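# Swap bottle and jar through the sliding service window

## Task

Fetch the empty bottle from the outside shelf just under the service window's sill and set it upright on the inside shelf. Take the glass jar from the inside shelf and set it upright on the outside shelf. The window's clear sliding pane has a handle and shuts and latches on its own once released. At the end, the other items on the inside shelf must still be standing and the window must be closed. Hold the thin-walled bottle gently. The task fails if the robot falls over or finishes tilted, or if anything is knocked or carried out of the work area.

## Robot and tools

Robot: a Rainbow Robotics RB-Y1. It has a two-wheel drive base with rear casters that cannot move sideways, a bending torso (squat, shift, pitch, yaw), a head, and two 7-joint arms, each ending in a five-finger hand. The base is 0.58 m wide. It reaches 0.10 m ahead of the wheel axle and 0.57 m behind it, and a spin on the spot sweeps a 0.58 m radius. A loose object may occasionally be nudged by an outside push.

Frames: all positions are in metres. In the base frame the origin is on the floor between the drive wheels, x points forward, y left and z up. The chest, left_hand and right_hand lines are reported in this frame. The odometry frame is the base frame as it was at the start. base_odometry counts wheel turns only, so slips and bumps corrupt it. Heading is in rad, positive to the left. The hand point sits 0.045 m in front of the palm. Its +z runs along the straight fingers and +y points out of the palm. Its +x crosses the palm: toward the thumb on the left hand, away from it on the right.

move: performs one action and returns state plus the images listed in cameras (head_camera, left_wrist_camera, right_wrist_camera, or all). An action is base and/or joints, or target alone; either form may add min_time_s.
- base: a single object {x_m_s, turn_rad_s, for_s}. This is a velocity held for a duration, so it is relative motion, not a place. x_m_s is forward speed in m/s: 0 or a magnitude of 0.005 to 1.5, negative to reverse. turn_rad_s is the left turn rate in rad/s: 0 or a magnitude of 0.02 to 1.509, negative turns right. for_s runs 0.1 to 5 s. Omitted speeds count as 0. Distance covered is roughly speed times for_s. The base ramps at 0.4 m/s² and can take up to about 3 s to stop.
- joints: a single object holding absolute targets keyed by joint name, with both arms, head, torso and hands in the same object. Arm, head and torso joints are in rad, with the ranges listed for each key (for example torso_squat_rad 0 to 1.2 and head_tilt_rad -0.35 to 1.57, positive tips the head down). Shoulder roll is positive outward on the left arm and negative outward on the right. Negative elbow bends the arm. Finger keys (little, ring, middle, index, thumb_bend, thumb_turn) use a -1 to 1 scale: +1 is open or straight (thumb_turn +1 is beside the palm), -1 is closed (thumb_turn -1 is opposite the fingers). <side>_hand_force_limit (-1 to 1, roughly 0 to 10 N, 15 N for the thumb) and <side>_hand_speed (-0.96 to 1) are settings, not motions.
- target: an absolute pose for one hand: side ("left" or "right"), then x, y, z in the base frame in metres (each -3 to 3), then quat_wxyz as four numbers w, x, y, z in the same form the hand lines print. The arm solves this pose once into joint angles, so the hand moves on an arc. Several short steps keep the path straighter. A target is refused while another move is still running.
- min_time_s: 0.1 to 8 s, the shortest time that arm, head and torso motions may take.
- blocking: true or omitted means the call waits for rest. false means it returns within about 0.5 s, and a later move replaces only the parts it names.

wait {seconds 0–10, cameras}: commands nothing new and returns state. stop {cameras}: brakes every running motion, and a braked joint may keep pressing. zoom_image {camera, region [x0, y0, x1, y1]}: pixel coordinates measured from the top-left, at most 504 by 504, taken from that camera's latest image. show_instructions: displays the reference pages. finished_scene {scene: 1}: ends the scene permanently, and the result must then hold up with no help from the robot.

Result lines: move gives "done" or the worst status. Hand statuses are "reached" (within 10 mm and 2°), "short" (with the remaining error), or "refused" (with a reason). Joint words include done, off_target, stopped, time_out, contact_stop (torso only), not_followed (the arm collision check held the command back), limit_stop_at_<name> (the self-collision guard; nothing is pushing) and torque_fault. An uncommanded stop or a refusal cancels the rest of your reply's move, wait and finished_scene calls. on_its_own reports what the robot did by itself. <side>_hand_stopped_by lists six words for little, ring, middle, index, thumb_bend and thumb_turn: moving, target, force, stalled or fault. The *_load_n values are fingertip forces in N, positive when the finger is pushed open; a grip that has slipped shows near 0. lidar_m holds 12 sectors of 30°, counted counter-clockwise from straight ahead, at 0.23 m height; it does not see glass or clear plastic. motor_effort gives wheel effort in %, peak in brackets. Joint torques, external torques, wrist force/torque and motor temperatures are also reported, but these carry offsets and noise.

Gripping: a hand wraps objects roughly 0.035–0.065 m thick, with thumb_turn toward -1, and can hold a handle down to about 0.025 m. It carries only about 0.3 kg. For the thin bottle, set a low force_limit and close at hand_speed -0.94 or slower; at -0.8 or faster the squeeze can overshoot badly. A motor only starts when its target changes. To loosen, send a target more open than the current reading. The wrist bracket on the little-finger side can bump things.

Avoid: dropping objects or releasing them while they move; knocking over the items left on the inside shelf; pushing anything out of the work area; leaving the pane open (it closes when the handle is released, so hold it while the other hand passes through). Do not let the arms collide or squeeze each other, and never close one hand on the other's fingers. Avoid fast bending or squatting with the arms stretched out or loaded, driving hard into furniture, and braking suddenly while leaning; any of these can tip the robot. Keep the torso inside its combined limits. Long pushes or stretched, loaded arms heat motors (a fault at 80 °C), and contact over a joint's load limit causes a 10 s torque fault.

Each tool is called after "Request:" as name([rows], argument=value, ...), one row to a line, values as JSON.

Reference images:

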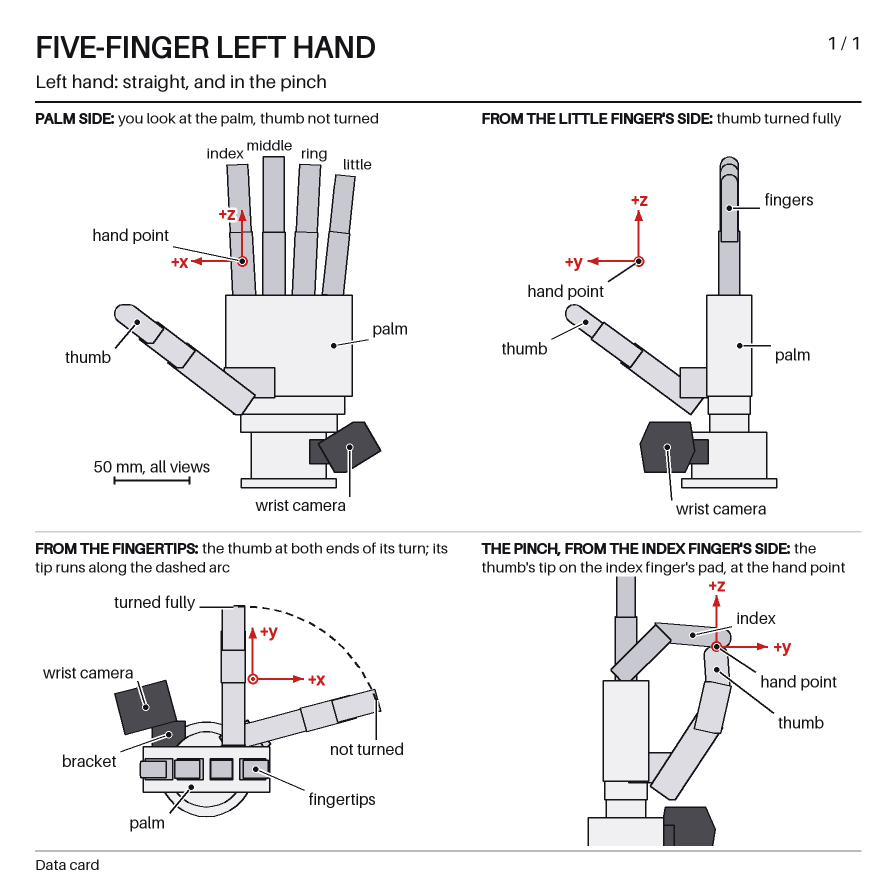

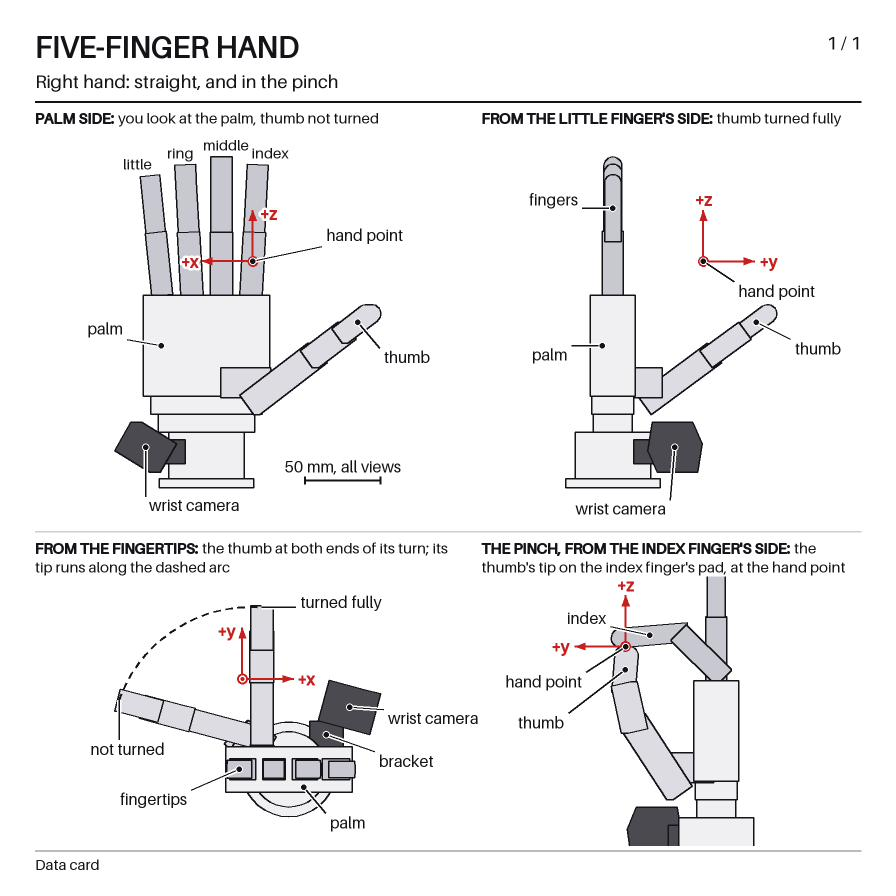

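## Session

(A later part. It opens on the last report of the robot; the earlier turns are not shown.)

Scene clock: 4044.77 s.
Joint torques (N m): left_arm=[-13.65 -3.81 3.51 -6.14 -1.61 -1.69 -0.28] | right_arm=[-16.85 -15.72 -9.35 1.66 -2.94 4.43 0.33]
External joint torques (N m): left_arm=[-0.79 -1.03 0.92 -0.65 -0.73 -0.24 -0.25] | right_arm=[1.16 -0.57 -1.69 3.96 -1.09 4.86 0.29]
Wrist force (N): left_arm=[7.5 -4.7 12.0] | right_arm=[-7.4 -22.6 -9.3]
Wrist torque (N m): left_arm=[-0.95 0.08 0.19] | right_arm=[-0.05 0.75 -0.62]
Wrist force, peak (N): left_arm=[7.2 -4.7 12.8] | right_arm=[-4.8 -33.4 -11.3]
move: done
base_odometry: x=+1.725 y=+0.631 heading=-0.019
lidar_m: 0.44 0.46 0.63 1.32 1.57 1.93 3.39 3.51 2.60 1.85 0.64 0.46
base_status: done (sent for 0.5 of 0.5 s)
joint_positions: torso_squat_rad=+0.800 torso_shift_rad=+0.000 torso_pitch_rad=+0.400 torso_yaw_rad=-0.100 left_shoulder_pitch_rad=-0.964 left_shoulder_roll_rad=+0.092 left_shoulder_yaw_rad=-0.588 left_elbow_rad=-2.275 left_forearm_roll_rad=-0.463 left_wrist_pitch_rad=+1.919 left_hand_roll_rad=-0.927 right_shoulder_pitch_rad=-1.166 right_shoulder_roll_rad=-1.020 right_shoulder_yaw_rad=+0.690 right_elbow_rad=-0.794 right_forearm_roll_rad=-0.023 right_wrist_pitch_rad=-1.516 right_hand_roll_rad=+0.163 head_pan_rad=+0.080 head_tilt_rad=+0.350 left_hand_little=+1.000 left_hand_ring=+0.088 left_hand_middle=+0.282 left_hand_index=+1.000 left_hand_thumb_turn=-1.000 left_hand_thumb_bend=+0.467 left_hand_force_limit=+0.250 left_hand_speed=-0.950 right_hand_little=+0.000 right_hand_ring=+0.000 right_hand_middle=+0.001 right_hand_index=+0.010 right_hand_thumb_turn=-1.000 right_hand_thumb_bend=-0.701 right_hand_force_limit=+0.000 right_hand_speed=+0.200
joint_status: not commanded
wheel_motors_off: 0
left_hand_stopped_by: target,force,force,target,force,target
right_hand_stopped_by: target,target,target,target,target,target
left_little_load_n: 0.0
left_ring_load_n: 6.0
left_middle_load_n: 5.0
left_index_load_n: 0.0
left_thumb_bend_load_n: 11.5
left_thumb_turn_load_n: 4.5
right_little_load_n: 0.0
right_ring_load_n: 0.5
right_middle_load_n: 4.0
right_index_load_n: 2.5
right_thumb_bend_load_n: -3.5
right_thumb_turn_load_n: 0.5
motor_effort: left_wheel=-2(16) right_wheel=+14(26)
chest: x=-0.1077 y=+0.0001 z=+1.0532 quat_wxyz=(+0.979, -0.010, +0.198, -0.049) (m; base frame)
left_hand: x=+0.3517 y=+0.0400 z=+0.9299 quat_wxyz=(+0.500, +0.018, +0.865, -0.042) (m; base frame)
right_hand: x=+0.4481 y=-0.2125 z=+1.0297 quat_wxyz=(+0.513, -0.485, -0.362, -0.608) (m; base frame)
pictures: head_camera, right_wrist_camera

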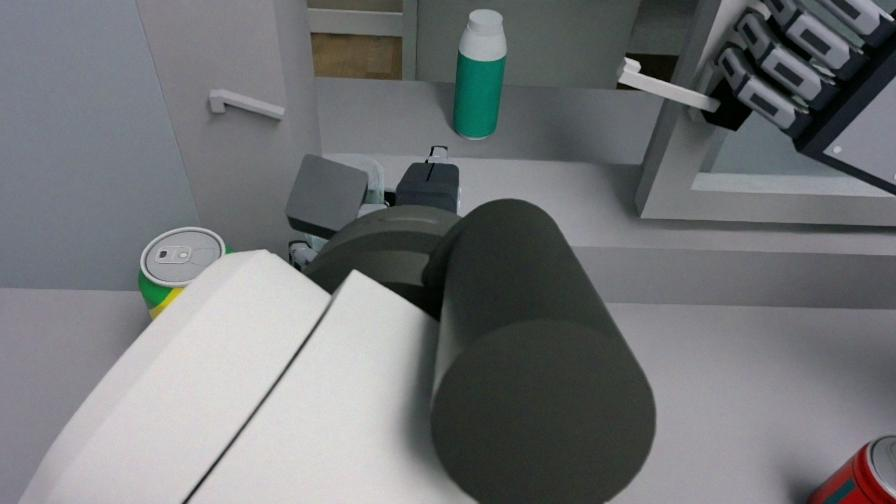

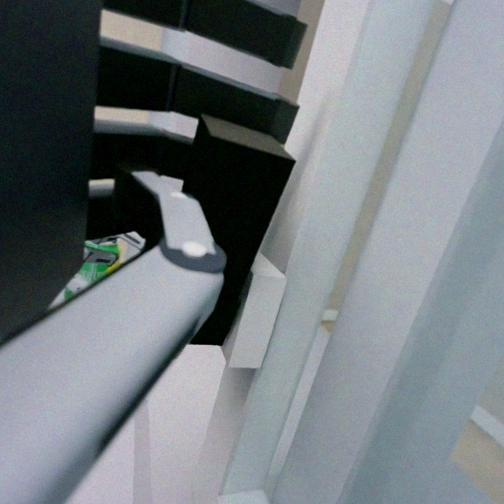

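Request:
move(target={"side":"right","x":0.428,"y":-0.213,"z":1.03,"quat_wxyz":[0.515,-0.483,-0.364,-0.607]}, min_time_s=2.5)

Request:
move(base={"x_m_s": 0.03, "for_s": 0.67}, cameras=["right_wrist_camera"])

Scene clock: 4055.80 s.
Joint torques (N m): left_arm=[-13.75 -3.8 3.67 -6.13 -1.42 -1.75 -0.41] | right_arm=[-13.63 -17.61 -10.57 -1.79 -1.84 0.09 0.55]
External joint torques (N m): left_arm=[-0.89 -1.02 1.08 -0.63 -0.54 -0.3 -0.38] | right_arm=[3.13 -1.94 -2.04 0.4 0 0.56 0.51]
Wrist force (N): left_arm=[7.3 -4.7 12.2] | right_arm=[-6.5 -4.0 -3.9]
Wrist torque (N m): left_arm=[-0.98 0.12 0.18] | right_arm=[-0.01 0.66 -0.17]
Wrist force, peak (N): left_arm=[7.4 -4.7 12.3] | right_arm=[-8.6 -27.7 -11.1]
move: done
base_odometry: x=+1.725 y=+0.631 heading=-0.019
lidar_m: 0.43 0.45 0.63 1.33 1.57 1.96 3.38 3.50 2.60 1.86 0.65 0.46
base_status: not commanded
joint_positions: torso_squat_rad=+0.800 torso_shift_rad=+0.000 torso_pitch_rad=+0.400 torso_yaw_rad=-0.100 left_shoulder_pitch_rad=-0.964 left_shoulder_roll_rad=+0.092 left_shoulder_yaw_rad=-0.588 left_elbow_rad=-2.275 left_forearm_roll_rad=-0.463 left_wrist_pitch_rad=+1.919 left_hand_roll_rad=-0.927 right_shoulder_pitch_rad=-1.073 right_shoulder_roll_rad=-1.090 right_shoulder_yaw_rad=+0.666 right_elbow_rad=-0.957 right_forearm_roll_rad=-0.055 right_wrist_pitch_rad=-1.464 right_hand_roll_rad=+0.188 head_pan_rad=+0.080 head_tilt_rad=+0.350 left_hand_little=+1.000 left_hand_ring=+0.088 left_hand_middle=+0.282 left_hand_index=+1.000 left_hand_thumb_turn=-1.000 left_hand_thumb_bend=+0.467 left_hand_force_limit=+0.250 left_hand_speed=-0.950 right_hand_little=+0.000 right_hand_ring=+0.000 right_hand_middle=+0.000 right_hand_index=+0.010 right_hand_thumb_turn=-1.000 right_hand_thumb_bend=-0.700 right_hand_force_limit=+0.000 right_hand_speed=+0.200
joint_status: all done
wheel_motors_off: 0
left_hand_stopped_by: target,force,force,target,force,target
right_hand_stopped_by: target,target,target,target,target,target
left_little_load_n: 0.0
left_ring_load_n: 6.0
left_middle_load_n: 5.0
left_index_load_n: 0.0
left_thumb_bend_load_n: 11.5
left_thumb_turn_load_n: 4.0
right_little_load_n: 0.0
right_ring_load_n: 0.0
right_middle_load_n: 0.5
right_index_load_n: 1.5
right_thumb_bend_load_n: 0.5
right_thumb_turn_load_n: 0.0
motor_effort: left_wheel=-3(6) right_wheel=+8(15)
chest: x=-0.1076 y=+0.0001 z=+1.0532 quat_wxyz=(+0.979, -0.010, +0.198, -0.049) (m; base frame)
left_hand: x=+0.3519 y=+0.0400 z=+0.9298 quat_wxyz=(+0.500, +0.018, +0.865, -0.042) (m; base frame)
right_hand: x=+0.4280 y=-0.2125 z=+1.0298 quat_wxyz=(+0.516, -0.482, -0.365, -0.606) (m; base frame)
right_hand_status: reached (checked arc, planned for 2.5 s): 1 mm and 0.2 deg off.
pictures: none

Scene clock: 4057.07 s.
Joint torques (N m): left_arm=[-13.62 -3.79 3.52 -6.18 -1.45 -1.69 -0.42] | right_arm=[-15.22 -16.26 -10.39 1.15 -2.38 3.1 0.29]
External joint torques (N m): left_arm=[-0.76 -1.01 0.93 -0.69 -0.57 -0.23 -0.39] | right_arm=[1.54 -0.59 -1.86 3.33 -0.55 3.57 0.25]
Wrist force (N): left_arm=[7.3 -4.7 12.1] | right_arm=[-6.5 -18.1 -6.4]
Wrist torque (N m): left_arm=[-0.97 0.12 0.20] | right_arm=[-0.16 0.69 -0.37]
Wrist force, peak (N): left_arm=[7.5 -4.5 12.6] | right_arm=[-4.4 -26.5 -8.9]
move: done
base_odometry: x=+1.745 y=+0.631 heading=-0.020
lidar_m: 0.42 0.43 0.60 1.34 1.57 1.96 3.41 3.53 2.61 1.78 0.61 0.43
base_status: done (sent for 0.67 of 0.67 s)
joint_positions: torso_squat_rad=+0.800 torso_shift_rad=+0.000 torso_pitch_rad=+0.400 torso_yaw_rad=-0.100 left_shoulder_pitch_rad=-0.964 left_shoulder_roll_rad=+0.092 left_shoulder_yaw_rad=-0.588 left_elbow_rad=-2.275 left_forearm_roll_rad=-0.463 left_wrist_pitch_rad=+1.919 left_hand_roll_rad=-0.927 right_shoulder_pitch_rad=-1.073 right_shoulder_roll_rad=-1.090 right_shoulder_yaw_rad=+0.666 right_elbow_rad=-0.958 right_forearm_roll_rad=-0.055 right_wrist_pitch_rad=-1.464 right_hand_roll_rad=+0.188 head_pan_rad=+0.080 head_tilt_rad=+0.350 left_hand_little=+1.000 left_hand_ring=+0.088 left_hand_middle=+0.282 left_hand_index=+1.000 left_hand_thumb_turn=-1.000 left_hand_thumb_bend=+0.467 left_hand_force_limit=+0.250 left_hand_speed=-0.950 right_hand_little=+0.000 right_hand_ring=+0.000 right_hand_middle=+0.000 right_hand_index=+0.010 right_hand_thumb_turn=-1.000 right_hand_thumb_bend=-0.701 right_hand_force_limit=+0.000 right_hand_speed=+0.200
joint_status: not commanded
wheel_motors_off: 0
left_hand_stopped_by: target,force,force,target,force,target
right_hand_stopped_by: target,target,target,target,target,target
left_little_load_n: 0.0
left_ring_load_n: 6.5
left_middle_load_n: 5.0
left_index_load_n: 0.0
left_thumb_bend_load_n: 11.5
left_thumb_turn_load_n: 4.5
right_little_load_n: 0.0
right_ring_load_n: 0.0
right_middle_load_n: 2.5
right_index_load_n: 2.0
right_thumb_bend_load_n: -3.0
right_thumb_turn_load_n: 0.5
motor_effort: left_wheel=-3(18) right_wheel=+11(24)
chest: x=-0.1076 y=+0.0001 z=+1.0532 quat_wxyz=(+0.979, -0.010, +0.198, -0.049) (m; base frame)
left_hand: x=+0.3518 y=+0.0400 z=+0.9298 quat_wxyz=(+0.500, +0.018, +0.865, -0.042) (m; base frame)
right_hand: x=+0.4276 y=-0.2123 z=+1.0298 quat_wxyz=(+0.517, -0.482, -0.365, -0.606) (m; base frame)
pictures: right_wrist_camera

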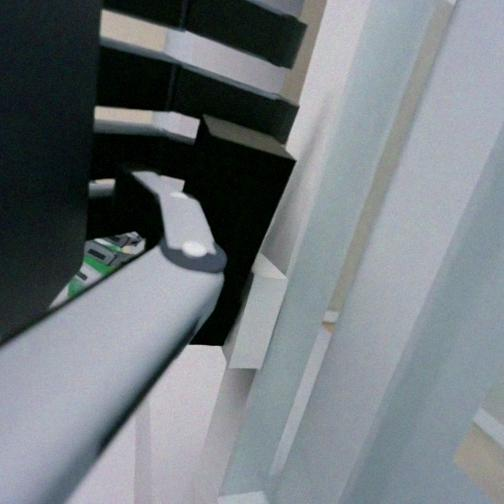

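Request:
move(target={"side":"right","x":0.404,"y":-0.213,"z":1.03,"quat_wxyz":[0.518,-0.481,-0.366,-0.605]}, min_time_s=2.5)

Request:
move(base={"x_m_s": 0.03, "for_s": 0.67})

Request:
move(target={"side":"right","x":0.382,"y":-0.213,"z":1.03,"quat_wxyz":[0.52,-0.479,-0.367,-0.604]}, min_time_s=2.5)

Request:
move(base={"x_m_s": 0.03, "for_s": 0.67}, cameras=["right_wrist_camera","head_camera","left_wrist_camera"])

Scene clock: 4065.50 s.
Joint torques (N m): left_arm=[-13.99 -4.26 3.1 -6.05 -1.42 -1.71 -0.34] | right_arm=[-12.32 -17.86 -11.13 -1.5 -1.93 0.17 0.24]
External joint torques (N m): left_arm=[-1.13 -1.48 0.51 -0.55 -0.54 -0.26 -0.31] | right_arm=[3.01 -1.72 -1.91 0.53 -0.13 0.71 0.2]
Wrist force (N): left_arm=[7.3 -4.7 12.3] | right_arm=[-7.1 -3.6 -3.9]
Wrist torque (N m): left_arm=[-1.00 0.12 0.19] | right_arm=[0.00 0.75 -0.18]
Wrist force, peak (N): left_arm=[7.4 -4.7 12.4] | right_arm=[-9.6 -21.4 -8.7]
move: done
base_odometry: x=+1.745 y=+0.631 heading=-0.020
lidar_m: 0.42 0.43 0.59 1.34 1.56 1.97 3.41 3.53 2.58 1.78 0.63 0.44
base_status: not commanded
joint_positions: torso_squat_rad=+0.800 torso_shift_rad=+0.000 torso_pitch_rad=+0.400 torso_yaw_rad=-0.100 left_shoulder_pitch_rad=-0.964 left_shoulder_roll_rad=+0.092 left_shoulder_yaw_rad=-0.588 left_elbow_rad=-2.275 left_forearm_roll_rad=-0.463 left_wrist_pitch_rad=+1.919 left_hand_roll_rad=-0.927 right_shoulder_pitch_rad=-0.970 right_shoulder_roll_rad=-1.165 right_shoulder_yaw_rad=+0.639 right_elbow_rad=-1.120 right_forearm_roll_rad=-0.095 right_wrist_pitch_rad=-1.416 right_hand_roll_rad=+0.222 head_pan_rad=+0.080 head_tilt_rad=+0.350 left_hand_little=+1.000 left_hand_ring=+0.088 left_hand_middle=+0.282 left_hand_index=+1.000 left_hand_thumb_turn=-1.000 left_hand_thumb_bend=+0.467 left_hand_force_limit=+0.250 left_hand_speed=-0.950 right_hand_little=+0.000 right_hand_ring=+0.000 right_hand_middle=+0.000 right_hand_index=+0.010 right_hand_thumb_turn=-1.000 right_hand_thumb_bend=-0.700 right_hand_force_limit=+0.000 right_hand_speed=+0.200
joint_status: all done
wheel_motors_off: 0
left_hand_stopped_by: target,force,force,target,force,target
right_hand_stopped_by: target,target,target,target,target,target
left_little_load_n: 0.0
left_ring_load_n: 6.0
left_middle_load_n: 5.0
left_index_load_n: 0.0
left_thumb_bend_load_n: 11.5
left_thumb_turn_load_n: 4.5
right_little_load_n: 0.0
right_ring_load_n: -0.5
right_middle_load_n: 0.5
right_index_load_n: 1.5
right_thumb_bend_load_n: 0.5
right_thumb_turn_load_n: 0.5
motor_effort: left_wheel=-4(6) right_wheel=+10(12)
chest: x=-0.1075 y=+0.0001 z=+1.0532 quat_wxyz=(+0.979, -0.010, +0.198, -0.049) (m; base frame)
left_hand: x=+0.3519 y=+0.0400 z=+0.9298 quat_wxyz=(+0.500, +0.018, +0.865, -0.042) (m; base frame)
right_hand: x=+0.4040 y=-0.2126 z=+1.0298 quat_wxyz=(+0.519, -0.480, -0.367, -0.604) (m; base frame)
right_hand_status: reached (checked arc, planned for 2.5 s): 0 mm and 0.2 deg off.
pictures: none

Scene clock: 4066.80 s.
Joint torques (N m): left_arm=[-13.36 -3.72 3.5 -6 -1.47 -1.58 -0.28] | right_arm=[-12.56 -16.84 -10.51 -1.21 -1.94 -0.3 0.38]
External joint torques (N m): left_arm=[-0.5 -0.93 0.91 -0.5 -0.59 -0.13 -0.25] | right_arm=[2.76 -0.69 -1.29 0.82 -0.14 0.24 0.35]
Wrist force (N): left_arm=[7.1 -4.7 12.2] | right_arm=[-5.9 -3.9 -3.8]
Wrist torque (N m): left_arm=[-0.99 0.16 0.17] | right_arm=[0.00 0.76 -0.16]
Wrist force, peak (N): left_arm=[7.5 -4.6 12.6] | right_arm=[-7.3 -3.7 -3.7]
move: done
base_odometry: x=+1.765 y=+0.631 heading=-0.020
lidar_m: 0.40 0.41 0.56 1.32 1.58 1.99 3.42 3.55 2.60 1.70 0.59 0.42
base_status: done (sent for 0.67 of 0.67 s)
joint_positions: torso_squat_rad=+0.800 torso_shift_rad=+0.000 torso_pitch_rad=+0.400 torso_yaw_rad=-0.100 left_shoulder_pitch_rad=-0.964 left_shoulder_roll_rad=+0.092 left_shoulder_yaw_rad=-0.588 left_elbow_rad=-2.275 left_forearm_roll_rad=-0.463 left_wrist_pitch_rad=+1.919 left_hand_roll_rad=-0.927 right_shoulder_pitch_rad=-0.970 right_shoulder_roll_rad=-1.165 right_shoulder_yaw_rad=+0.639 right_elbow_rad=-1.120 right_forearm_roll_rad=-0.095 right_wrist_pitch_rad=-1.416 right_hand_roll_rad=+0.222 head_pan_rad=+0.080 head_tilt_rad=+0.350 left_hand_little=+1.000 left_hand_ring=+0.088 left_hand_middle=+0.282 left_hand_index=+1.000 left_hand_thumb_turn=-1.000 left_hand_thumb_bend=+0.467 left_hand_force_limit=+0.250 left_hand_speed=-0.950 right_hand_little=+0.000 right_hand_ring=+0.000 right_hand_middle=+0.000 right_hand_index=+0.010 right_hand_thumb_turn=-1.000 right_hand_thumb_bend=-0.700 right_hand_force_limit=+0.000 right_hand_speed=+0.200
joint_status: not commanded
wheel_motors_off: 0
left_hand_stopped_by: target,force,force,target,force,target
right_hand_stopped_by: target,target,target,target,target,target
left_little_load_n: 0.0
left_ring_load_n: 6.5
left_middle_load_n: 5.0
left_index_load_n: 0.0
left_thumb_bend_load_n: 11.5
left_thumb_turn_load_n: 4.5
right_little_load_n: 0.0
right_ring_load_n: 0.0
right_middle_load_n: 0.5
right_index_load_n: 2.0
right_thumb_bend_load_n: 0.0
right_thumb_turn_load_n: 0.0
motor_effort: left_wheel=-4(17) right_wheel=+7(23)
chest: x=-0.1074 y=+0.0001 z=+1.0532 quat_wxyz=(+0.979, -0.010, +0.198, -0.049) (m; base frame)
left_hand: x=+0.3519 y=+0.0400 z=+0.9297 quat_wxyz=(+0.500, +0.018, +0.865, -0.042) (m; base frame)
right_hand: x=+0.4041 y=-0.2126 z=+1.0297 quat_wxyz=(+0.519, -0.481, -0.367, -0.604) (m; base frame)
pictures: none

Scene clock: 4069.63 s.
Joint torques (N m): left_arm=[-13.51 -3.5 3.47 -6.03 -1.52 -1.7 -0.27] | right_arm=[-11.7 -18.12 -12.07 -1.45 -1.98 0.03 0.24]
External joint torques (N m): left_arm=[-0.65 -0.71 0.88 -0.54 -0.64 -0.25 -0.24] | right_arm=[2.33 -1.67 -2.44 0.43 -0.22 0.64 0.2]
Wrist force (N): left_arm=[7.3 -4.9 12.1] | right_arm=[-6.9 -3.4 -3.6]
Wrist torque (N m): left_arm=[-1.01 0.13 0.19] | right_arm=[0.02 0.70 -0.17]
Wrist force, peak (N): left_arm=[7.3 -4.6 12.4] | right_arm=[-7.5 -3.4 -3.5]
move: done
base_odometry: x=+1.765 y=+0.631 heading=-0.020
lidar_m: 0.40 0.42 0.57 1.33 1.58 1.99 3.43 3.55 2.59 1.70 0.57 0.42
base_status: not commanded
joint_positions: torso_squat_rad=+0.800 torso_shift_rad=+0.000 torso_pitch_rad=+0.400 torso_yaw_rad=-0.100 left_shoulder_pitch_rad=-0.964 left_shoulder_roll_rad=+0.092 left_shoulder_yaw_rad=-0.588 left_elbow_rad=-2.275 left_forearm_roll_rad=-0.463 left_wrist_pitch_rad=+1.919 left_hand_roll_rad=-0.927 right_shoulder_pitch_rad=-0.875 right_shoulder_roll_rad=-1.229 right_shoulder_yaw_rad=+0.613 right_elbow_rad=-1.251 right_forearm_roll_rad=-0.133 right_wrist_pitch_rad=-1.383 right_hand_roll_rad=+0.262 head_pan_rad=+0.080 head_tilt_rad=+0.350 left_hand_little=+1.000 left_hand_ring=+0.088 left_hand_middle=+0.282 left_hand_index=+1.000 left_hand_thumb_turn=-1.000 left_hand_thumb_bend=+0.467 left_hand_force_limit=+0.250 left_hand_speed=-0.950 right_hand_little=+0.000 right_hand_ring=+0.000 right_hand_middle=+0.000 right_hand_index=+0.010 right_hand_thumb_turn=-1.000 right_hand_thumb_bend=-0.700 right_hand_force_limit=+0.000 right_hand_speed=+0.200
joint_status: all done
wheel_motors_off: 0
left_hand_stopped_by: target,force,force,target,force,target
right_hand_stopped_by: target,target,target,target,target,target
left_little_load_n: 0.0
left_ring_load_n: 6.0
left_middle_load_n: 5.0
left_index_load_n: 0.0
left_thumb_bend_load_n: 11.5
left_thumb_turn_load_n: 4.5
right_little_load_n: -0.5
right_ring_load_n: 0.0
right_middle_load_n: 0.5
right_index_load_n: 1.5
right_thumb_bend_load_n: 0.5
right_thumb_turn_load_n: 0.5
motor_effort: left_wheel=-4(7) right_wheel=+5(8)
chest: x=-0.1074 y=+0.0001 z=+1.0532 quat_wxyz=(+0.979, -0.010, +0.198, -0.049) (m; base frame)
left_hand: x=+0.3519 y=+0.0400 z=+0.9297 quat_wxyz=(+0.500, +0.018, +0.865, -0.042) (m; base frame)
right_hand: x=+0.3819 y=-0.2126 z=+1.0299 quat_wxyz=(+0.521, -0.479, -0.367, -0.604) (m; base frame)
right_hand_status: reached (checked arc, planned for 2.5 s): 0 mm and 0.1 deg off.
pictures: none

Scene clock: 4070.93 s.
Joint torques (N m): left_arm=[-13.17 -3.54 3.24 -6.13 -1.36 -1.75 -0.38] | right_arm=[-11.91 -17.68 -11.54 -1.07 -1.72 -0.33 0.38]
External joint torques (N m): left_arm=[-0.31 -0.76 0.65 -0.64 -0.49 -0.3 -0.35] | right_arm=[2.12 -1.23 -1.92 0.82 0.05 0.29 0.35]
Wrist force (N): left_arm=[7.2 -4.6 12.2] | right_arm=[-5.5 -4.0 -3.7]
Wrist torque (N m): left_arm=[-0.96 0.13 0.18] | right_arm=[-0.02 0.68 -0.17]
Wrist force, peak (N): left_arm=[7.3 -4.4 12.6] | right_arm=[-7.3 -3.8 -3.8]
move: done
base_odometry: x=+1.785 y=+0.630 heading=-0.021
lidar_m: 0.37 0.40 0.55 1.32 1.60 2.00 3.45 3.57 2.60 1.58 0.56 0.39
base_status: done (sent for 0.67 of 0.67 s)
joint_positions: torso_squat_rad=+0.800 torso_shift_rad=+0.000 torso_pitch_rad=+0.400 torso_yaw_rad=-0.100 left_shoulder_pitch_rad=-0.964 left_shoulder_roll_rad=+0.092 left_shoulder_yaw_rad=-0.588 left_elbow_rad=-2.275 left_forearm_roll_rad=-0.463 left_wrist_pitch_rad=+1.919 left_hand_roll_rad=-0.927 right_shoulder_pitch_rad=-0.875 right_shoulder_roll_rad=-1.229 right_shoulder_yaw_rad=+0.613 right_elbow_rad=-1.251 right_forearm_roll_rad=-0.133 right_wrist_pitch_rad=-1.383 right_hand_roll_rad=+0.262 head_pan_rad=+0.080 head_tilt_rad=+0.350 left_hand_little=+1.000 left_hand_ring=+0.088 left_hand_middle=+0.282 left_hand_index=+1.000 left_hand_thumb_turn=-1.000 left_hand_thumb_bend=+0.467 left_hand_force_limit=+0.250 left_hand_speed=-0.950 right_hand_little=+0.000 right_hand_ring=+0.000 right_hand_middle=+0.000 right_hand_index=+0.010 right_hand_thumb_turn=-1.000 right_hand_thumb_bend=-0.700 right_hand_force_limit=+0.000 right_hand_speed=+0.200
joint_status: not commanded
wheel_motors_off: 0
left_hand_stopped_by: target,force,force,target,force,target
right_hand_stopped_by: target,target,target,target,target,target
left_little_load_n: 0.0
left_ring_load_n: 6.5
left_middle_load_n: 5.0
left_index_load_n: 0.0
left_thumb_bend_load_n: 11.5
left_thumb_turn_load_n: 4.5
right_little_load_n: 0.0
right_ring_load_n: 0.0
right_middle_load_n: 0.5
right_index_load_n: 1.5
right_thumb_bend_load_n: 0.5
right_thumb_turn_load_n: 0.5
motor_effort: left_wheel=-6(18) right_wheel=+5(24)
chest: x=-0.1074 y=+0.0001 z=+1.0532 quat_wxyz=(+0.979, -0.010, +0.198, -0.049) (m; base frame)
left_hand: x=+0.3520 y=+0.0400 z=+0.9297 quat_wxyz=(+0.500, +0.018, +0.865, -0.042) (m; base frame)
right_hand: x=+0.3819 y=-0.2127 z=+1.0300 quat_wxyz=(+0.521, -0.479, -0.367, -0.604) (m; base frame)
pictures: head_camera, left_wrist_camera, right_wrist_camera

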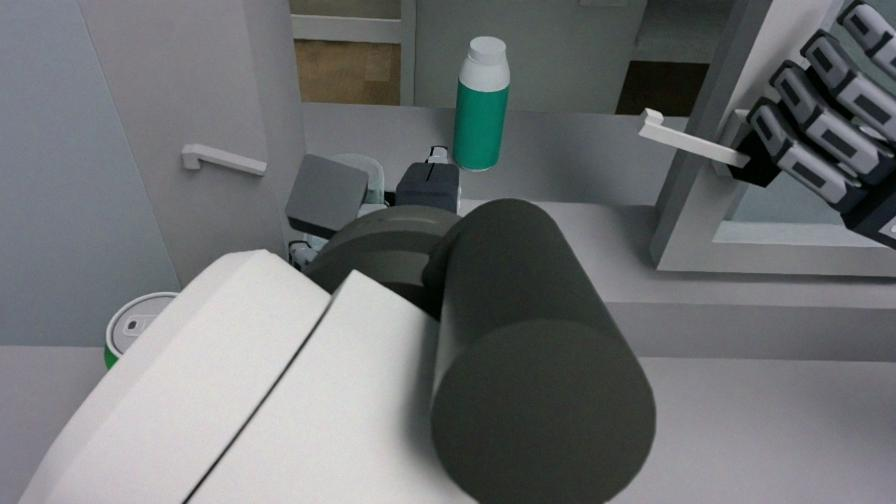

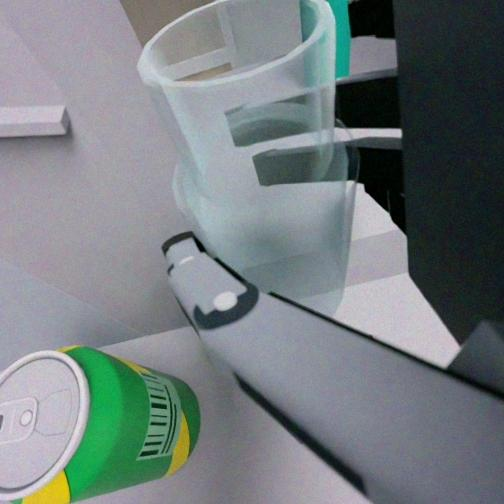

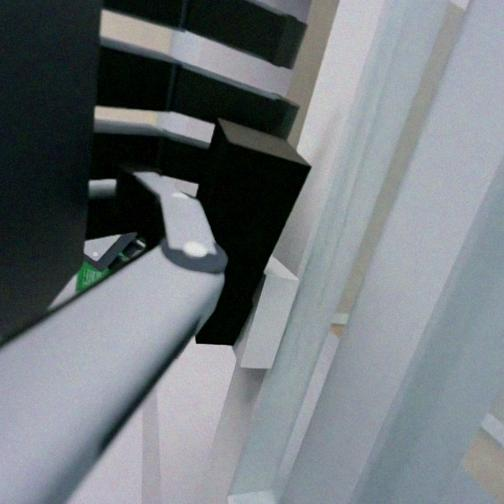

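Request:
move(cameras=["all"])

Scene clock: 4103.03 s.
Joint torques (N m): left_arm=[-13.34 -3.8 3.49 -6.21 -1.43 -1.69 -0.32] | right_arm=[-11.8 -17.17 -11.46 -1.18 -1.75 -0.4 0.36]
External joint torques (N m): left_arm=[-0.48 -1.02 0.9 -0.72 -0.55 -0.23 -0.29] | right_arm=[2.23 -0.71 -1.84 0.71 0.02 0.22 0.33]
Motor temperatures (°C): left_arm=[31 31 31 33 35 38 32] | right_arm=[32 33 30 32 35 38 31]
Wrist force (N): left_arm=[7.4 -4.9 12.2] | right_arm=[-6.4 -2.9 -3.5]
Wrist torque (N m): left_arm=[-1.00 0.11 0.20] | right_arm=[-0.02 0.71 -0.18]
Wrist force, peak (N): left_arm=[7.3 -4.7 12.4] | right_arm=[-6.8 -3.4 -3.4]
base_odometry: x=+1.785 y=+0.630 heading=-0.021
lidar_m: 0.37 0.39 0.54 1.33 1.59 2.01 3.44 3.58 2.59 1.61 0.56 0.41
base_status: done (sent for 0.67 of 0.67 s)
joint_positions: torso_squat_rad=+0.800 torso_shift_rad=+0.000 torso_pitch_rad=+0.400 torso_yaw_rad=-0.100 left_shoulder_pitch_rad=-0.964 left_shoulder_roll_rad=+0.092 left_shoulder_yaw_rad=-0.588 left_elbow_rad=-2.275 left_forearm_roll_rad=-0.463 left_wrist_pitch_rad=+1.919 left_hand_roll_rad=-0.927 right_shoulder_pitch_rad=-0.875 right_shoulder_roll_rad=-1.229 right_shoulder_yaw_rad=+0.613 right_elbow_rad=-1.251 right_forearm_roll_rad=-0.133 right_wrist_pitch_rad=-1.383 right_hand_roll_rad=+0.262 head_pan_rad=+0.080 head_tilt_rad=+0.350 left_hand_little=+1.000 left_hand_ring=+0.088 left_hand_middle=+0.282 left_hand_index=+1.000 left_hand_thumb_turn=-1.000 left_hand_thumb_bend=+0.467 left_hand_force_limit=+0.250 left_hand_speed=-0.950 right_hand_little=+0.000 right_hand_ring=+0.000 right_hand_middle=+0.000 right_hand_index=+0.010 right_hand_thumb_turn=-1.000 right_hand_thumb_bend=-0.700 right_hand_force_limit=+0.000 right_hand_speed=+0.200
joint_status: not commanded
wheel_motors_off: 0
left_hand_stopped_by: target,force,force,target,force,target
right_hand_stopped_by: target,target,target,target,target,target
left_little_load_n: 0.0
left_ring_load_n: 6.5
left_middle_load_n: 5.0
left_index_load_n: 0.0
left_thumb_bend_load_n: 11.5
left_thumb_turn_load_n: 4.0
right_little_load_n: 0.0
right_ring_load_n: 0.0
right_middle_load_n: 0.5
right_index_load_n: 1.5
right_thumb_bend_load_n: 0.5
right_thumb_turn_load_n: 0.0
motor_effort: left_wheel=-7(18) right_wheel=+5(24)
chest: x=-0.1074 y=+0.0001 z=+1.0532 quat_wxyz=(+0.979, -0.010, +0.198, -0.049) (m; base frame)
left_hand: x=+0.3520 y=+0.0400 z=+0.9297 quat_wxyz=(+0.500, +0.018, +0.865, -0.042) (m; base frame)
right_hand: x=+0.3819 y=-0.2127 z=+1.0300 quat_wxyz=(+0.521, -0.479, -0.367, -0.604) (m; base frame)
pictures: head_camera, left_wrist_camera, right_wrist_camera

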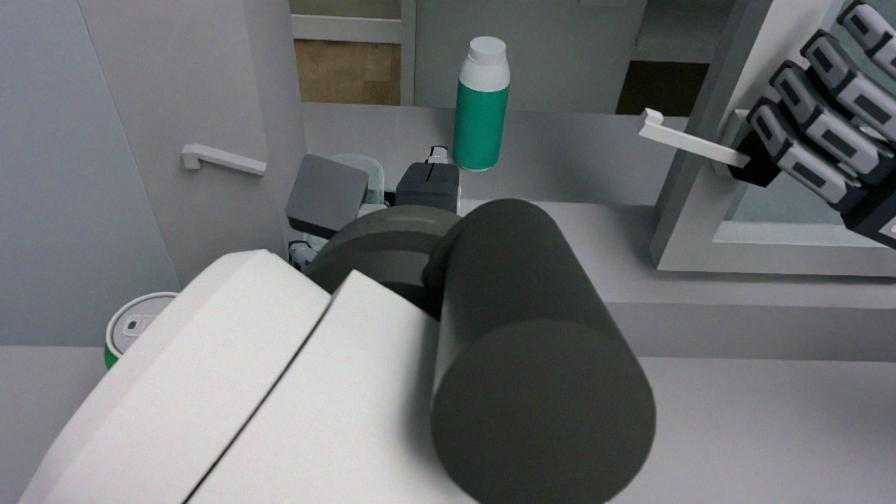

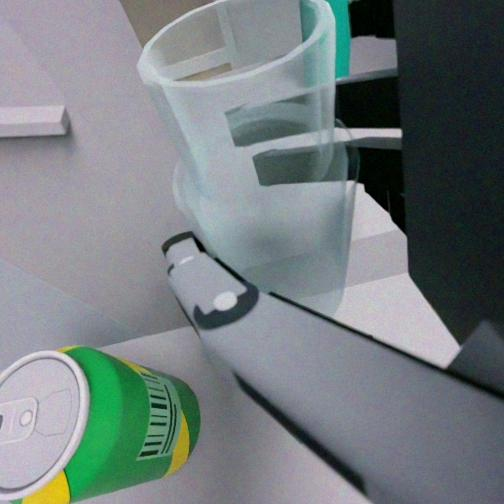

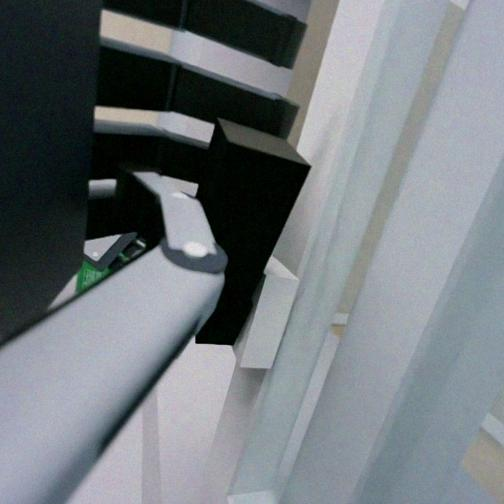

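Request:
move(target={"side":"left","x":0.352,"y":0.038,"z":0.955,"quat_wxyz":[0.5,0.018,0.865,-0.042]}, min_time_s=2)

Request:
move(target={"side":"left","x":0.42,"y":0.03,"z":0.958,"quat_wxyz":[0.5,0.018,0.865,-0.042]}, min_time_s=3, cameras=["head_camera","left_wrist_camera"])

Scene clock: 4129.63 s.
Joint torques (N m): left_arm=[-14.38 -4.59 3.08 -6.31 -1.41 -1.85 -0.27] | right_arm=[-11.77 -17.77 -11.64 -0.92 -1.68 -0.4 0.44]
External joint torques (N m): left_arm=[-1.66 -1.23 1.36 -1.17 -0.69 -0.26 -0.24] | right_arm=[2.26 -1.31 -2.02 0.96 0.08 0.22 0.4]
Wrist force (N): left_arm=[7.2 -4.4 12.0] | right_arm=[-6.6 -3.3 -3.2]
Wrist torque (N m): left_arm=[-0.88 0.15 0.17] | right_arm=[-0.10 0.73 -0.22]
Wrist force, peak (N): left_arm=[7.5 -4.6 12.4] | right_arm=[-6.7 -3.4 -3.5]
move: done
base_odometry: x=+1.785 y=+0.630 heading=-0.021
lidar_m: 0.37 0.40 0.53 1.33 1.59 2.00 3.45 3.57 2.60 1.61 0.56 0.40
base_status: not commanded
joint_positions: torso_squat_rad=+0.800 torso_shift_rad=+0.000 torso_pitch_rad=+0.400 torso_yaw_rad=-0.100 left_shoulder_pitch_rad=-0.976 left_shoulder_roll_rad=+0.000 left_shoulder_yaw_rad=-0.535 left_elbow_rad=-2.294 left_forearm_roll_rad=-0.532 left_wrist_pitch_rad=+1.919 left_hand_roll_rad=-1.049 right_shoulder_pitch_rad=-0.875 right_shoulder_roll_rad=-1.229 right_shoulder_yaw_rad=+0.613 right_elbow_rad=-1.251 right_forearm_roll_rad=-0.133 right_wrist_pitch_rad=-1.383 right_hand_roll_rad=+0.262 head_pan_rad=+0.080 head_tilt_rad=+0.350 left_hand_little=+1.000 left_hand_ring=+0.088 left_hand_middle=+0.282 left_hand_index=+1.000 left_hand_thumb_turn=-1.000 left_hand_thumb_bend=+0.467 left_hand_force_limit=+0.250 left_hand_speed=-0.950 right_hand_little=+0.000 right_hand_ring=+0.000 right_hand_middle=+0.000 right_hand_index=+0.010 right_hand_thumb_turn=-1.000 right_hand_thumb_bend=-0.700 right_hand_force_limit=+0.000 right_hand_speed=+0.200
joint_status: all done
wheel_motors_off: 0
left_hand_stopped_by: target,force,force,target,force,target
right_hand_stopped_by: target,target,target,target,target,target
left_little_load_n: 0.0
left_ring_load_n: 6.0
left_middle_load_n: 5.0
left_index_load_n: 0.0
left_thumb_bend_load_n: 11.5
left_thumb_turn_load_n: 4.0
right_little_load_n: 0.0
right_ring_load_n: 0.0
right_middle_load_n: 0.5
right_index_load_n: 1.5
right_thumb_bend_load_n: 0.5
right_thumb_turn_load_n: 0.5
motor_effort: left_wheel=-7(7) right_wheel=+5(8)
chest: x=-0.1074 y=+0.0001 z=+1.0532 quat_wxyz=(+0.979, -0.010, +0.198, -0.049) (m; base frame)
left_hand: x=+0.3523 y=+0.0381 z=+0.9543 quat_wxyz=(+0.511, +0.021, +0.858, -0.046) (m; base frame)
left_hand_status: reached (checked arc, as near as the solve gets, planned for 2.0 s): 1 mm and 1.6 deg off.
right_hand: x=+0.3819 y=-0.2127 z=+1.0300 quat_wxyz=(+0.521, -0.479, -0.367, -0.604) (m; base frame)
pictures: none

Scene clock: 4132.97 s.
Joint torques (N m): left_arm=[-16.98 -1.25 3.01 -6.2 -0.78 -2.36 -0.28] | right_arm=[-11.94 -17.21 -11.03 -1.2 -1.73 -0.36 0.38]
External joint torques (N m): left_arm=[-1.29 0.58 1.41 -0.11 -0.07 -0.8 -0.25] | right_arm=[2.09 -0.76 -1.4 0.69 0.03 0.26 0.35]
Wrist force (N): left_arm=[7.0 -4.8 12.5] | right_arm=[-5.6 -3.9 -3.2]
Wrist torque (N m): left_arm=[-0.98 0.19 0.22] | right_arm=[-0.06 0.70 -0.18]
Wrist force, peak (N): left_arm=[7.0 -4.6 12.8] | right_arm=[-6.7 -3.2 -3.5]
move: done
base_odometry: x=+1.785 y=+0.630 heading=-0.021
lidar_m: 0.37 0.40 0.54 1.34 1.60 2.00 3.44 3.58 2.58 1.62 0.57 0.39
base_status: not commanded
joint_positions: torso_squat_rad=+0.800 torso_shift_rad=+0.000 torso_pitch_rad=+0.400 torso_yaw_rad=-0.100 left_shoulder_pitch_rad=-1.108 left_shoulder_roll_rad=+0.001 left_shoulder_yaw_rad=-0.347 left_elbow_rad=-2.029 left_forearm_roll_rad=-0.406 left_wrist_pitch_rad=+1.771 left_hand_roll_rad=-1.056 right_shoulder_pitch_rad=-0.875 right_shoulder_roll_rad=-1.229 right_shoulder_yaw_rad=+0.613 right_elbow_rad=-1.251 right_forearm_roll_rad=-0.133 right_wrist_pitch_rad=-1.383 right_hand_roll_rad=+0.262 head_pan_rad=+0.080 head_tilt_rad=+0.350 left_hand_little=+1.000 left_hand_ring=+0.088 left_hand_middle=+0.282 left_hand_index=+1.000 left_hand_thumb_turn=-1.000 left_hand_thumb_bend=+0.467 left_hand_force_limit=+0.250 left_hand_speed=-0.950 right_hand_little=+0.000 right_hand_ring=+0.000 right_hand_middle=+0.000 right_hand_index=+0.010 right_hand_thumb_turn=-1.000 right_hand_thumb_bend=-0.700 right_hand_force_limit=+0.000 right_hand_speed=+0.200
joint_status: all done
wheel_motors_off: 0
left_hand_stopped_by: target,force,force,target,force,target
right_hand_stopped_by: target,target,target,target,target,target
left_little_load_n: 0.0
left_ring_load_n: 6.5
left_middle_load_n: 5.0
left_index_load_n: 0.0
left_thumb_bend_load_n: 11.5
left_thumb_turn_load_n: 4.0
right_little_load_n: 0.0
right_ring_load_n: 0.0
right_middle_load_n: 0.5
right_index_load_n: 1.5
right_thumb_bend_load_n: 0.0
right_thumb_turn_load_n: 0.5
motor_effort: left_wheel=-5(8) right_wheel=+5(8)
chest: x=-0.1074 y=+0.0001 z=+1.0532 quat_wxyz=(+0.979, -0.010, +0.198, -0.049) (m; base frame)
left_hand: x=+0.4198 y=+0.0300 z=+0.9577 quat_wxyz=(+0.500, +0.018, +0.865, -0.042) (m; base frame)
left_hand_status: reached (checked arc, planned for 3.0 s): 0 mm and 0.0 deg off.
right_hand: x=+0.3819 y=-0.2127 z=+1.0300 quat_wxyz=(+0.521, -0.479, -0.367, -0.604) (m; base frame)
pictures: head_camera, left_wrist_camera

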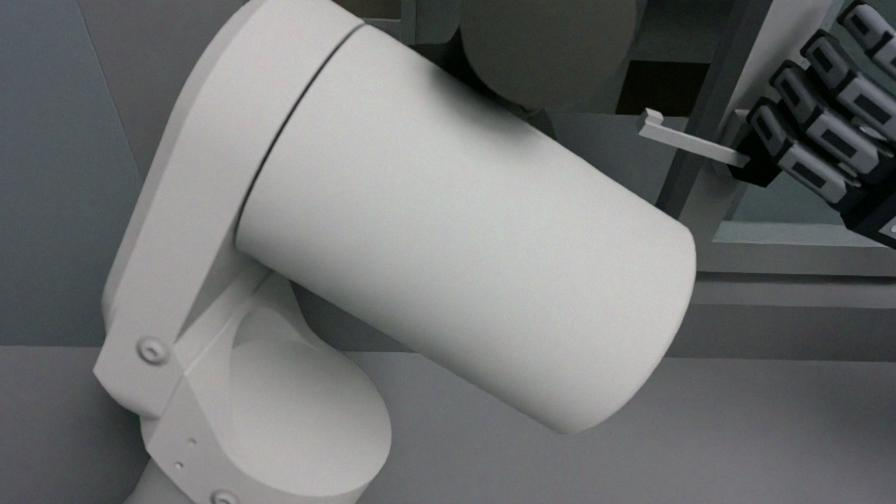

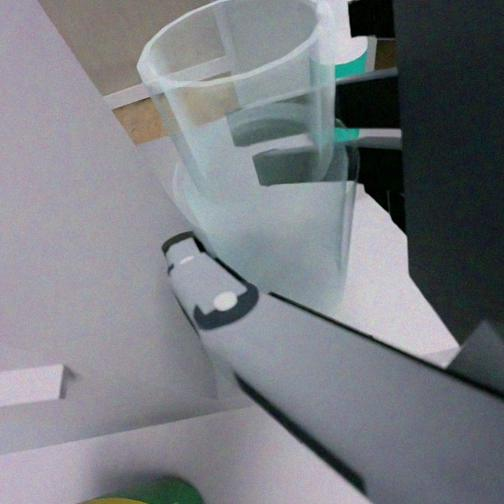

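Request:
move(target={"side":"left","x":0.50,"y":0.03,"z":0.957,"quat_wxyz":[0.5,0.018,0.865,-0.042]}, min_time_s=3, cameras=["head_camera","left_wrist_camera"])

Scene clock: 4139.00 s.
Joint torques (N m): left_arm=[-19.93 0.81 2.94 -7.44 -0.78 -2.17 0.05] | right_arm=[-11.84 -17.06 -10.97 -1.18 -1.9 -0.37 0.32]
External joint torques (N m): left_arm=[-1.11 0.33 1.23 -0.18 -0.05 -0.61 0.08] | right_arm=[2.19 -0.61 -1.34 0.7 -0.13 0.24 0.29]
Wrist force (N): left_arm=[7.1 -4.9 12.3] | right_arm=[-5.5 -4.0 -3.5]
Wrist torque (N m): left_arm=[-1.02 0.14 0.34] | right_arm=[-0.03 0.75 -0.18]
Wrist force, peak (N): left_arm=[7.2 -4.8 12.5] | right_arm=[-6.1 -3.8 -3.8]
move: done
base_odometry: x=+1.785 y=+0.630 heading=-0.021
lidar_m: 0.37 0.39 0.54 1.33 1.60 2.00 3.45 3.57 2.60 1.60 0.56 0.40
base_status: not commanded
joint_positions: torso_squat_rad=+0.800 torso_shift_rad=+0.000 torso_pitch_rad=+0.400 torso_yaw_rad=-0.100 left_shoulder_pitch_rad=-1.247 left_shoulder_roll_rad=+0.052 left_shoulder_yaw_rad=-0.203 left_elbow_rad=-1.706 left_forearm_roll_rad=-0.294 left_wrist_pitch_rad=+1.551 left_hand_roll_rad=-1.050 right_shoulder_pitch_rad=-0.875 right_shoulder_roll_rad=-1.229 right_shoulder_yaw_rad=+0.613 right_elbow_rad=-1.251 right_forearm_roll_rad=-0.133 right_wrist_pitch_rad=-1.383 right_hand_roll_rad=+0.262 head_pan_rad=+0.080 head_tilt_rad=+0.350 left_hand_little=+1.000 left_hand_ring=+0.088 left_hand_middle=+0.282 left_hand_index=+1.000 left_hand_thumb_turn=-1.000 left_hand_thumb_bend=+0.467 left_hand_force_limit=+0.250 left_hand_speed=-0.950 right_hand_little=+0.000 right_hand_ring=+0.000 right_hand_middle=+0.000 right_hand_index=+0.010 right_hand_thumb_turn=-1.000 right_hand_thumb_bend=-0.700 right_hand_force_limit=+0.000 right_hand_speed=+0.200
joint_status: all done
wheel_motors_off: 0
left_hand_stopped_by: target,force,force,target,force,target
right_hand_stopped_by: target,target,target,target,target,target
left_little_load_n: 0.0
left_ring_load_n: 6.0
left_middle_load_n: 5.5
left_index_load_n: 0.0
left_thumb_bend_load_n: 11.5
left_thumb_turn_load_n: 4.5
right_little_load_n: 0.0
right_ring_load_n: 0.0
right_middle_load_n: 0.5
right_index_load_n: 2.0
right_thumb_bend_load_n: 0.5
right_thumb_turn_load_n: 0.5
motor_effort: left_wheel=-6(8) right_wheel=+5(8)
chest: x=-0.1074 y=+0.0001 z=+1.0532 quat_wxyz=(+0.979, -0.010, +0.198, -0.049) (m; base frame)
left_hand: x=+0.4996 y=+0.0300 z=+0.9566 quat_wxyz=(+0.500, +0.018, +0.865, -0.042) (m; base frame)
left_hand_status: reached (checked arc, planned for 3.0 s): 1 mm and 0.0 deg off.
right_hand: x=+0.3819 y=-0.2127 z=+1.0300 quat_wxyz=(+0.521, -0.479, -0.367, -0.604) (m; base frame)
pictures: head_camera, left_wrist_camera

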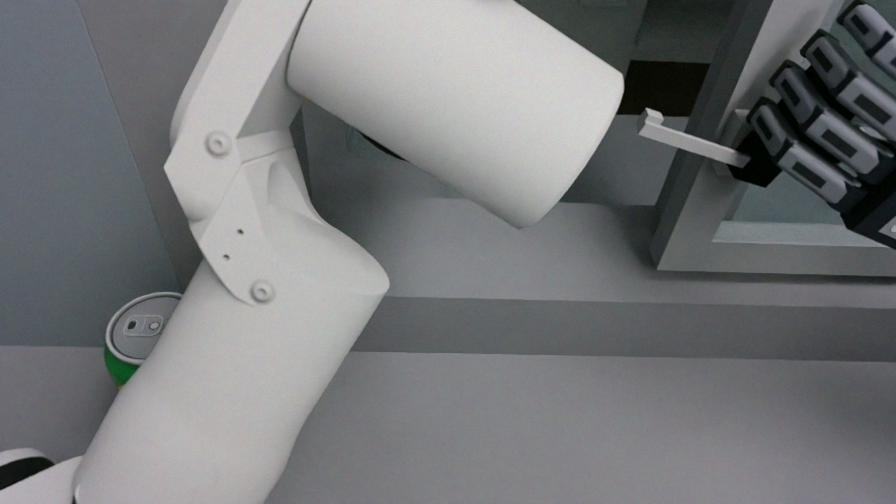

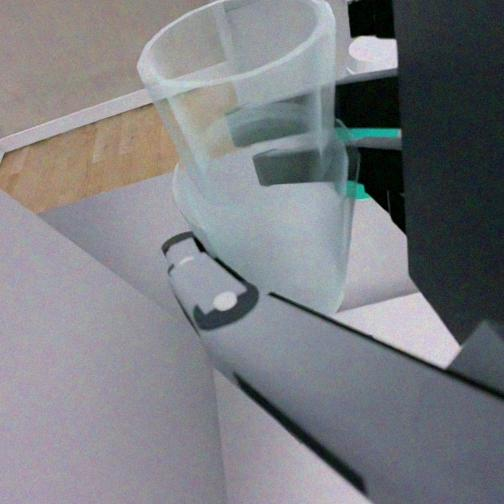

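Request:
move(target={"side":"left","x":0.55,"y":0.035,"z":0.95,"quat_wxyz":[0.5,0.018,0.865,-0.042]}, min_time_s=2.5, cameras=["head_camera","left_wrist_camera"])

Scene clock: 4145.93 s.
Joint torques (N m): left_arm=[-21.97 2.99 3.17 -8.37 -0.83 -2.25 0.22] | right_arm=[-11.79 -17.48 -11.62 -0.88 -1.74 -0.34 0.39]
External joint torques (N m): left_arm=[-1.25 0.95 1.4 -0.35 -0.12 -0.69 0.25] | right_arm=[2.24 -1.03 -2 1.01 0.03 0.28 0.36]
Wrist force (N): left_arm=[7.5 -4.8 12.2] | right_arm=[-5.7 -4.0 -3.3]
Wrist torque (N m): left_arm=[-1.00 0.10 0.34] | right_arm=[-0.01 0.80 -0.19]
Wrist force, peak (N): left_arm=[7.7 -5.0 12.7] | right_arm=[-5.9 -4.2 -3.5]
move: done
base_odometry: x=+1.785 y=+0.630 heading=-0.021
lidar_m: 0.38 0.39 0.52 1.34 1.60 2.00 3.45 3.56 2.58 1.58 0.57 0.40
base_status: not commanded
joint_positions: torso_squat_rad=+0.800 torso_shift_rad=+0.000 torso_pitch_rad=+0.400 torso_yaw_rad=-0.100 left_shoulder_pitch_rad=-1.337 left_shoulder_roll_rad=+0.094 left_shoulder_yaw_rad=-0.139 left_elbow_rad=-1.468 left_forearm_roll_rad=-0.237 left_wrist_pitch_rad=+1.386 left_hand_roll_rad=-1.045 right_shoulder_pitch_rad=-0.875 right_shoulder_roll_rad=-1.229 right_shoulder_yaw_rad=+0.613 right_elbow_rad=-1.251 right_forearm_roll_rad=-0.133 right_wrist_pitch_rad=-1.383 right_hand_roll_rad=+0.262 head_pan_rad=+0.080 head_tilt_rad=+0.350 left_hand_little=+1.000 left_hand_ring=+0.088 left_hand_middle=+0.282 left_hand_index=+1.000 left_hand_thumb_turn=-1.000 left_hand_thumb_bend=+0.467 left_hand_force_limit=+0.250 left_hand_speed=-0.950 right_hand_little=+0.000 right_hand_ring=+0.000 right_hand_middle=+0.000 right_hand_index=+0.010 right_hand_thumb_turn=-1.000 right_hand_thumb_bend=-0.700 right_hand_force_limit=+0.000 right_hand_speed=+0.200
joint_status: all done
wheel_motors_off: 0
left_hand_stopped_by: target,force,force,target,force,target
right_hand_stopped_by: target,target,target,target,target,target
left_little_load_n: 0.0
left_ring_load_n: 6.5
left_middle_load_n: 5.0
left_index_load_n: 0.0
left_thumb_bend_load_n: 11.5
left_thumb_turn_load_n: 4.5
right_little_load_n: 0.0
right_ring_load_n: 0.0
right_middle_load_n: 0.5
right_index_load_n: 1.5
right_thumb_bend_load_n: 0.5
right_thumb_turn_load_n: 0.0
motor_effort: left_wheel=-5(7) right_wheel=+5(9)
chest: x=-0.1074 y=+0.0001 z=+1.0532 quat_wxyz=(+0.979, -0.010, +0.198, -0.049) (m; base frame)
left_hand: x=+0.5498 y=+0.0349 z=+0.9495 quat_wxyz=(+0.500, +0.018, +0.865, -0.042) (m; base frame)
left_hand_status: reached (checked arc, planned for 2.5 s): 1 mm and 0.0 deg off.
right_hand: x=+0.3819 y=-0.2127 z=+1.0300 quat_wxyz=(+0.521, -0.479, -0.367, -0.604) (m; base frame)
pictures: head_camera, left_wrist_camera

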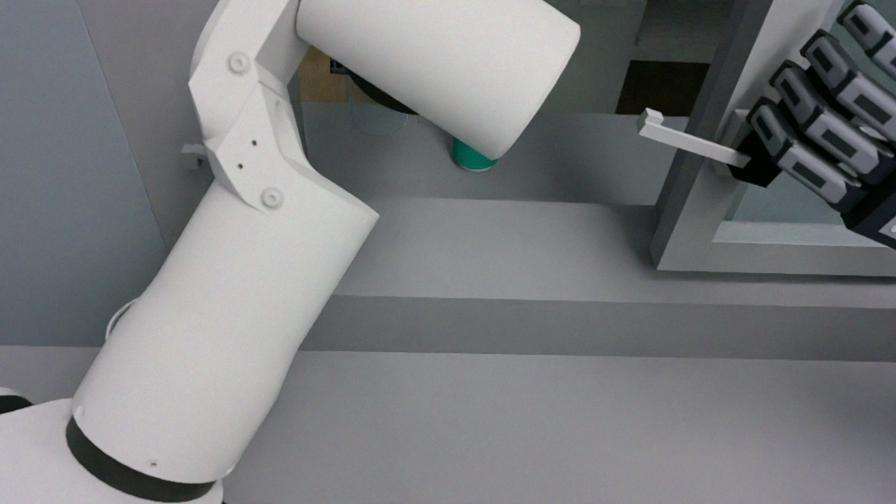

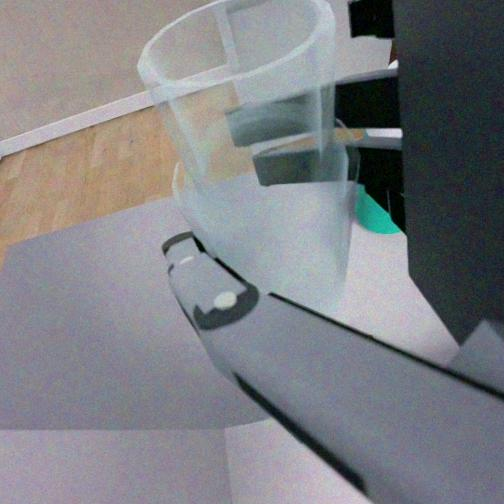

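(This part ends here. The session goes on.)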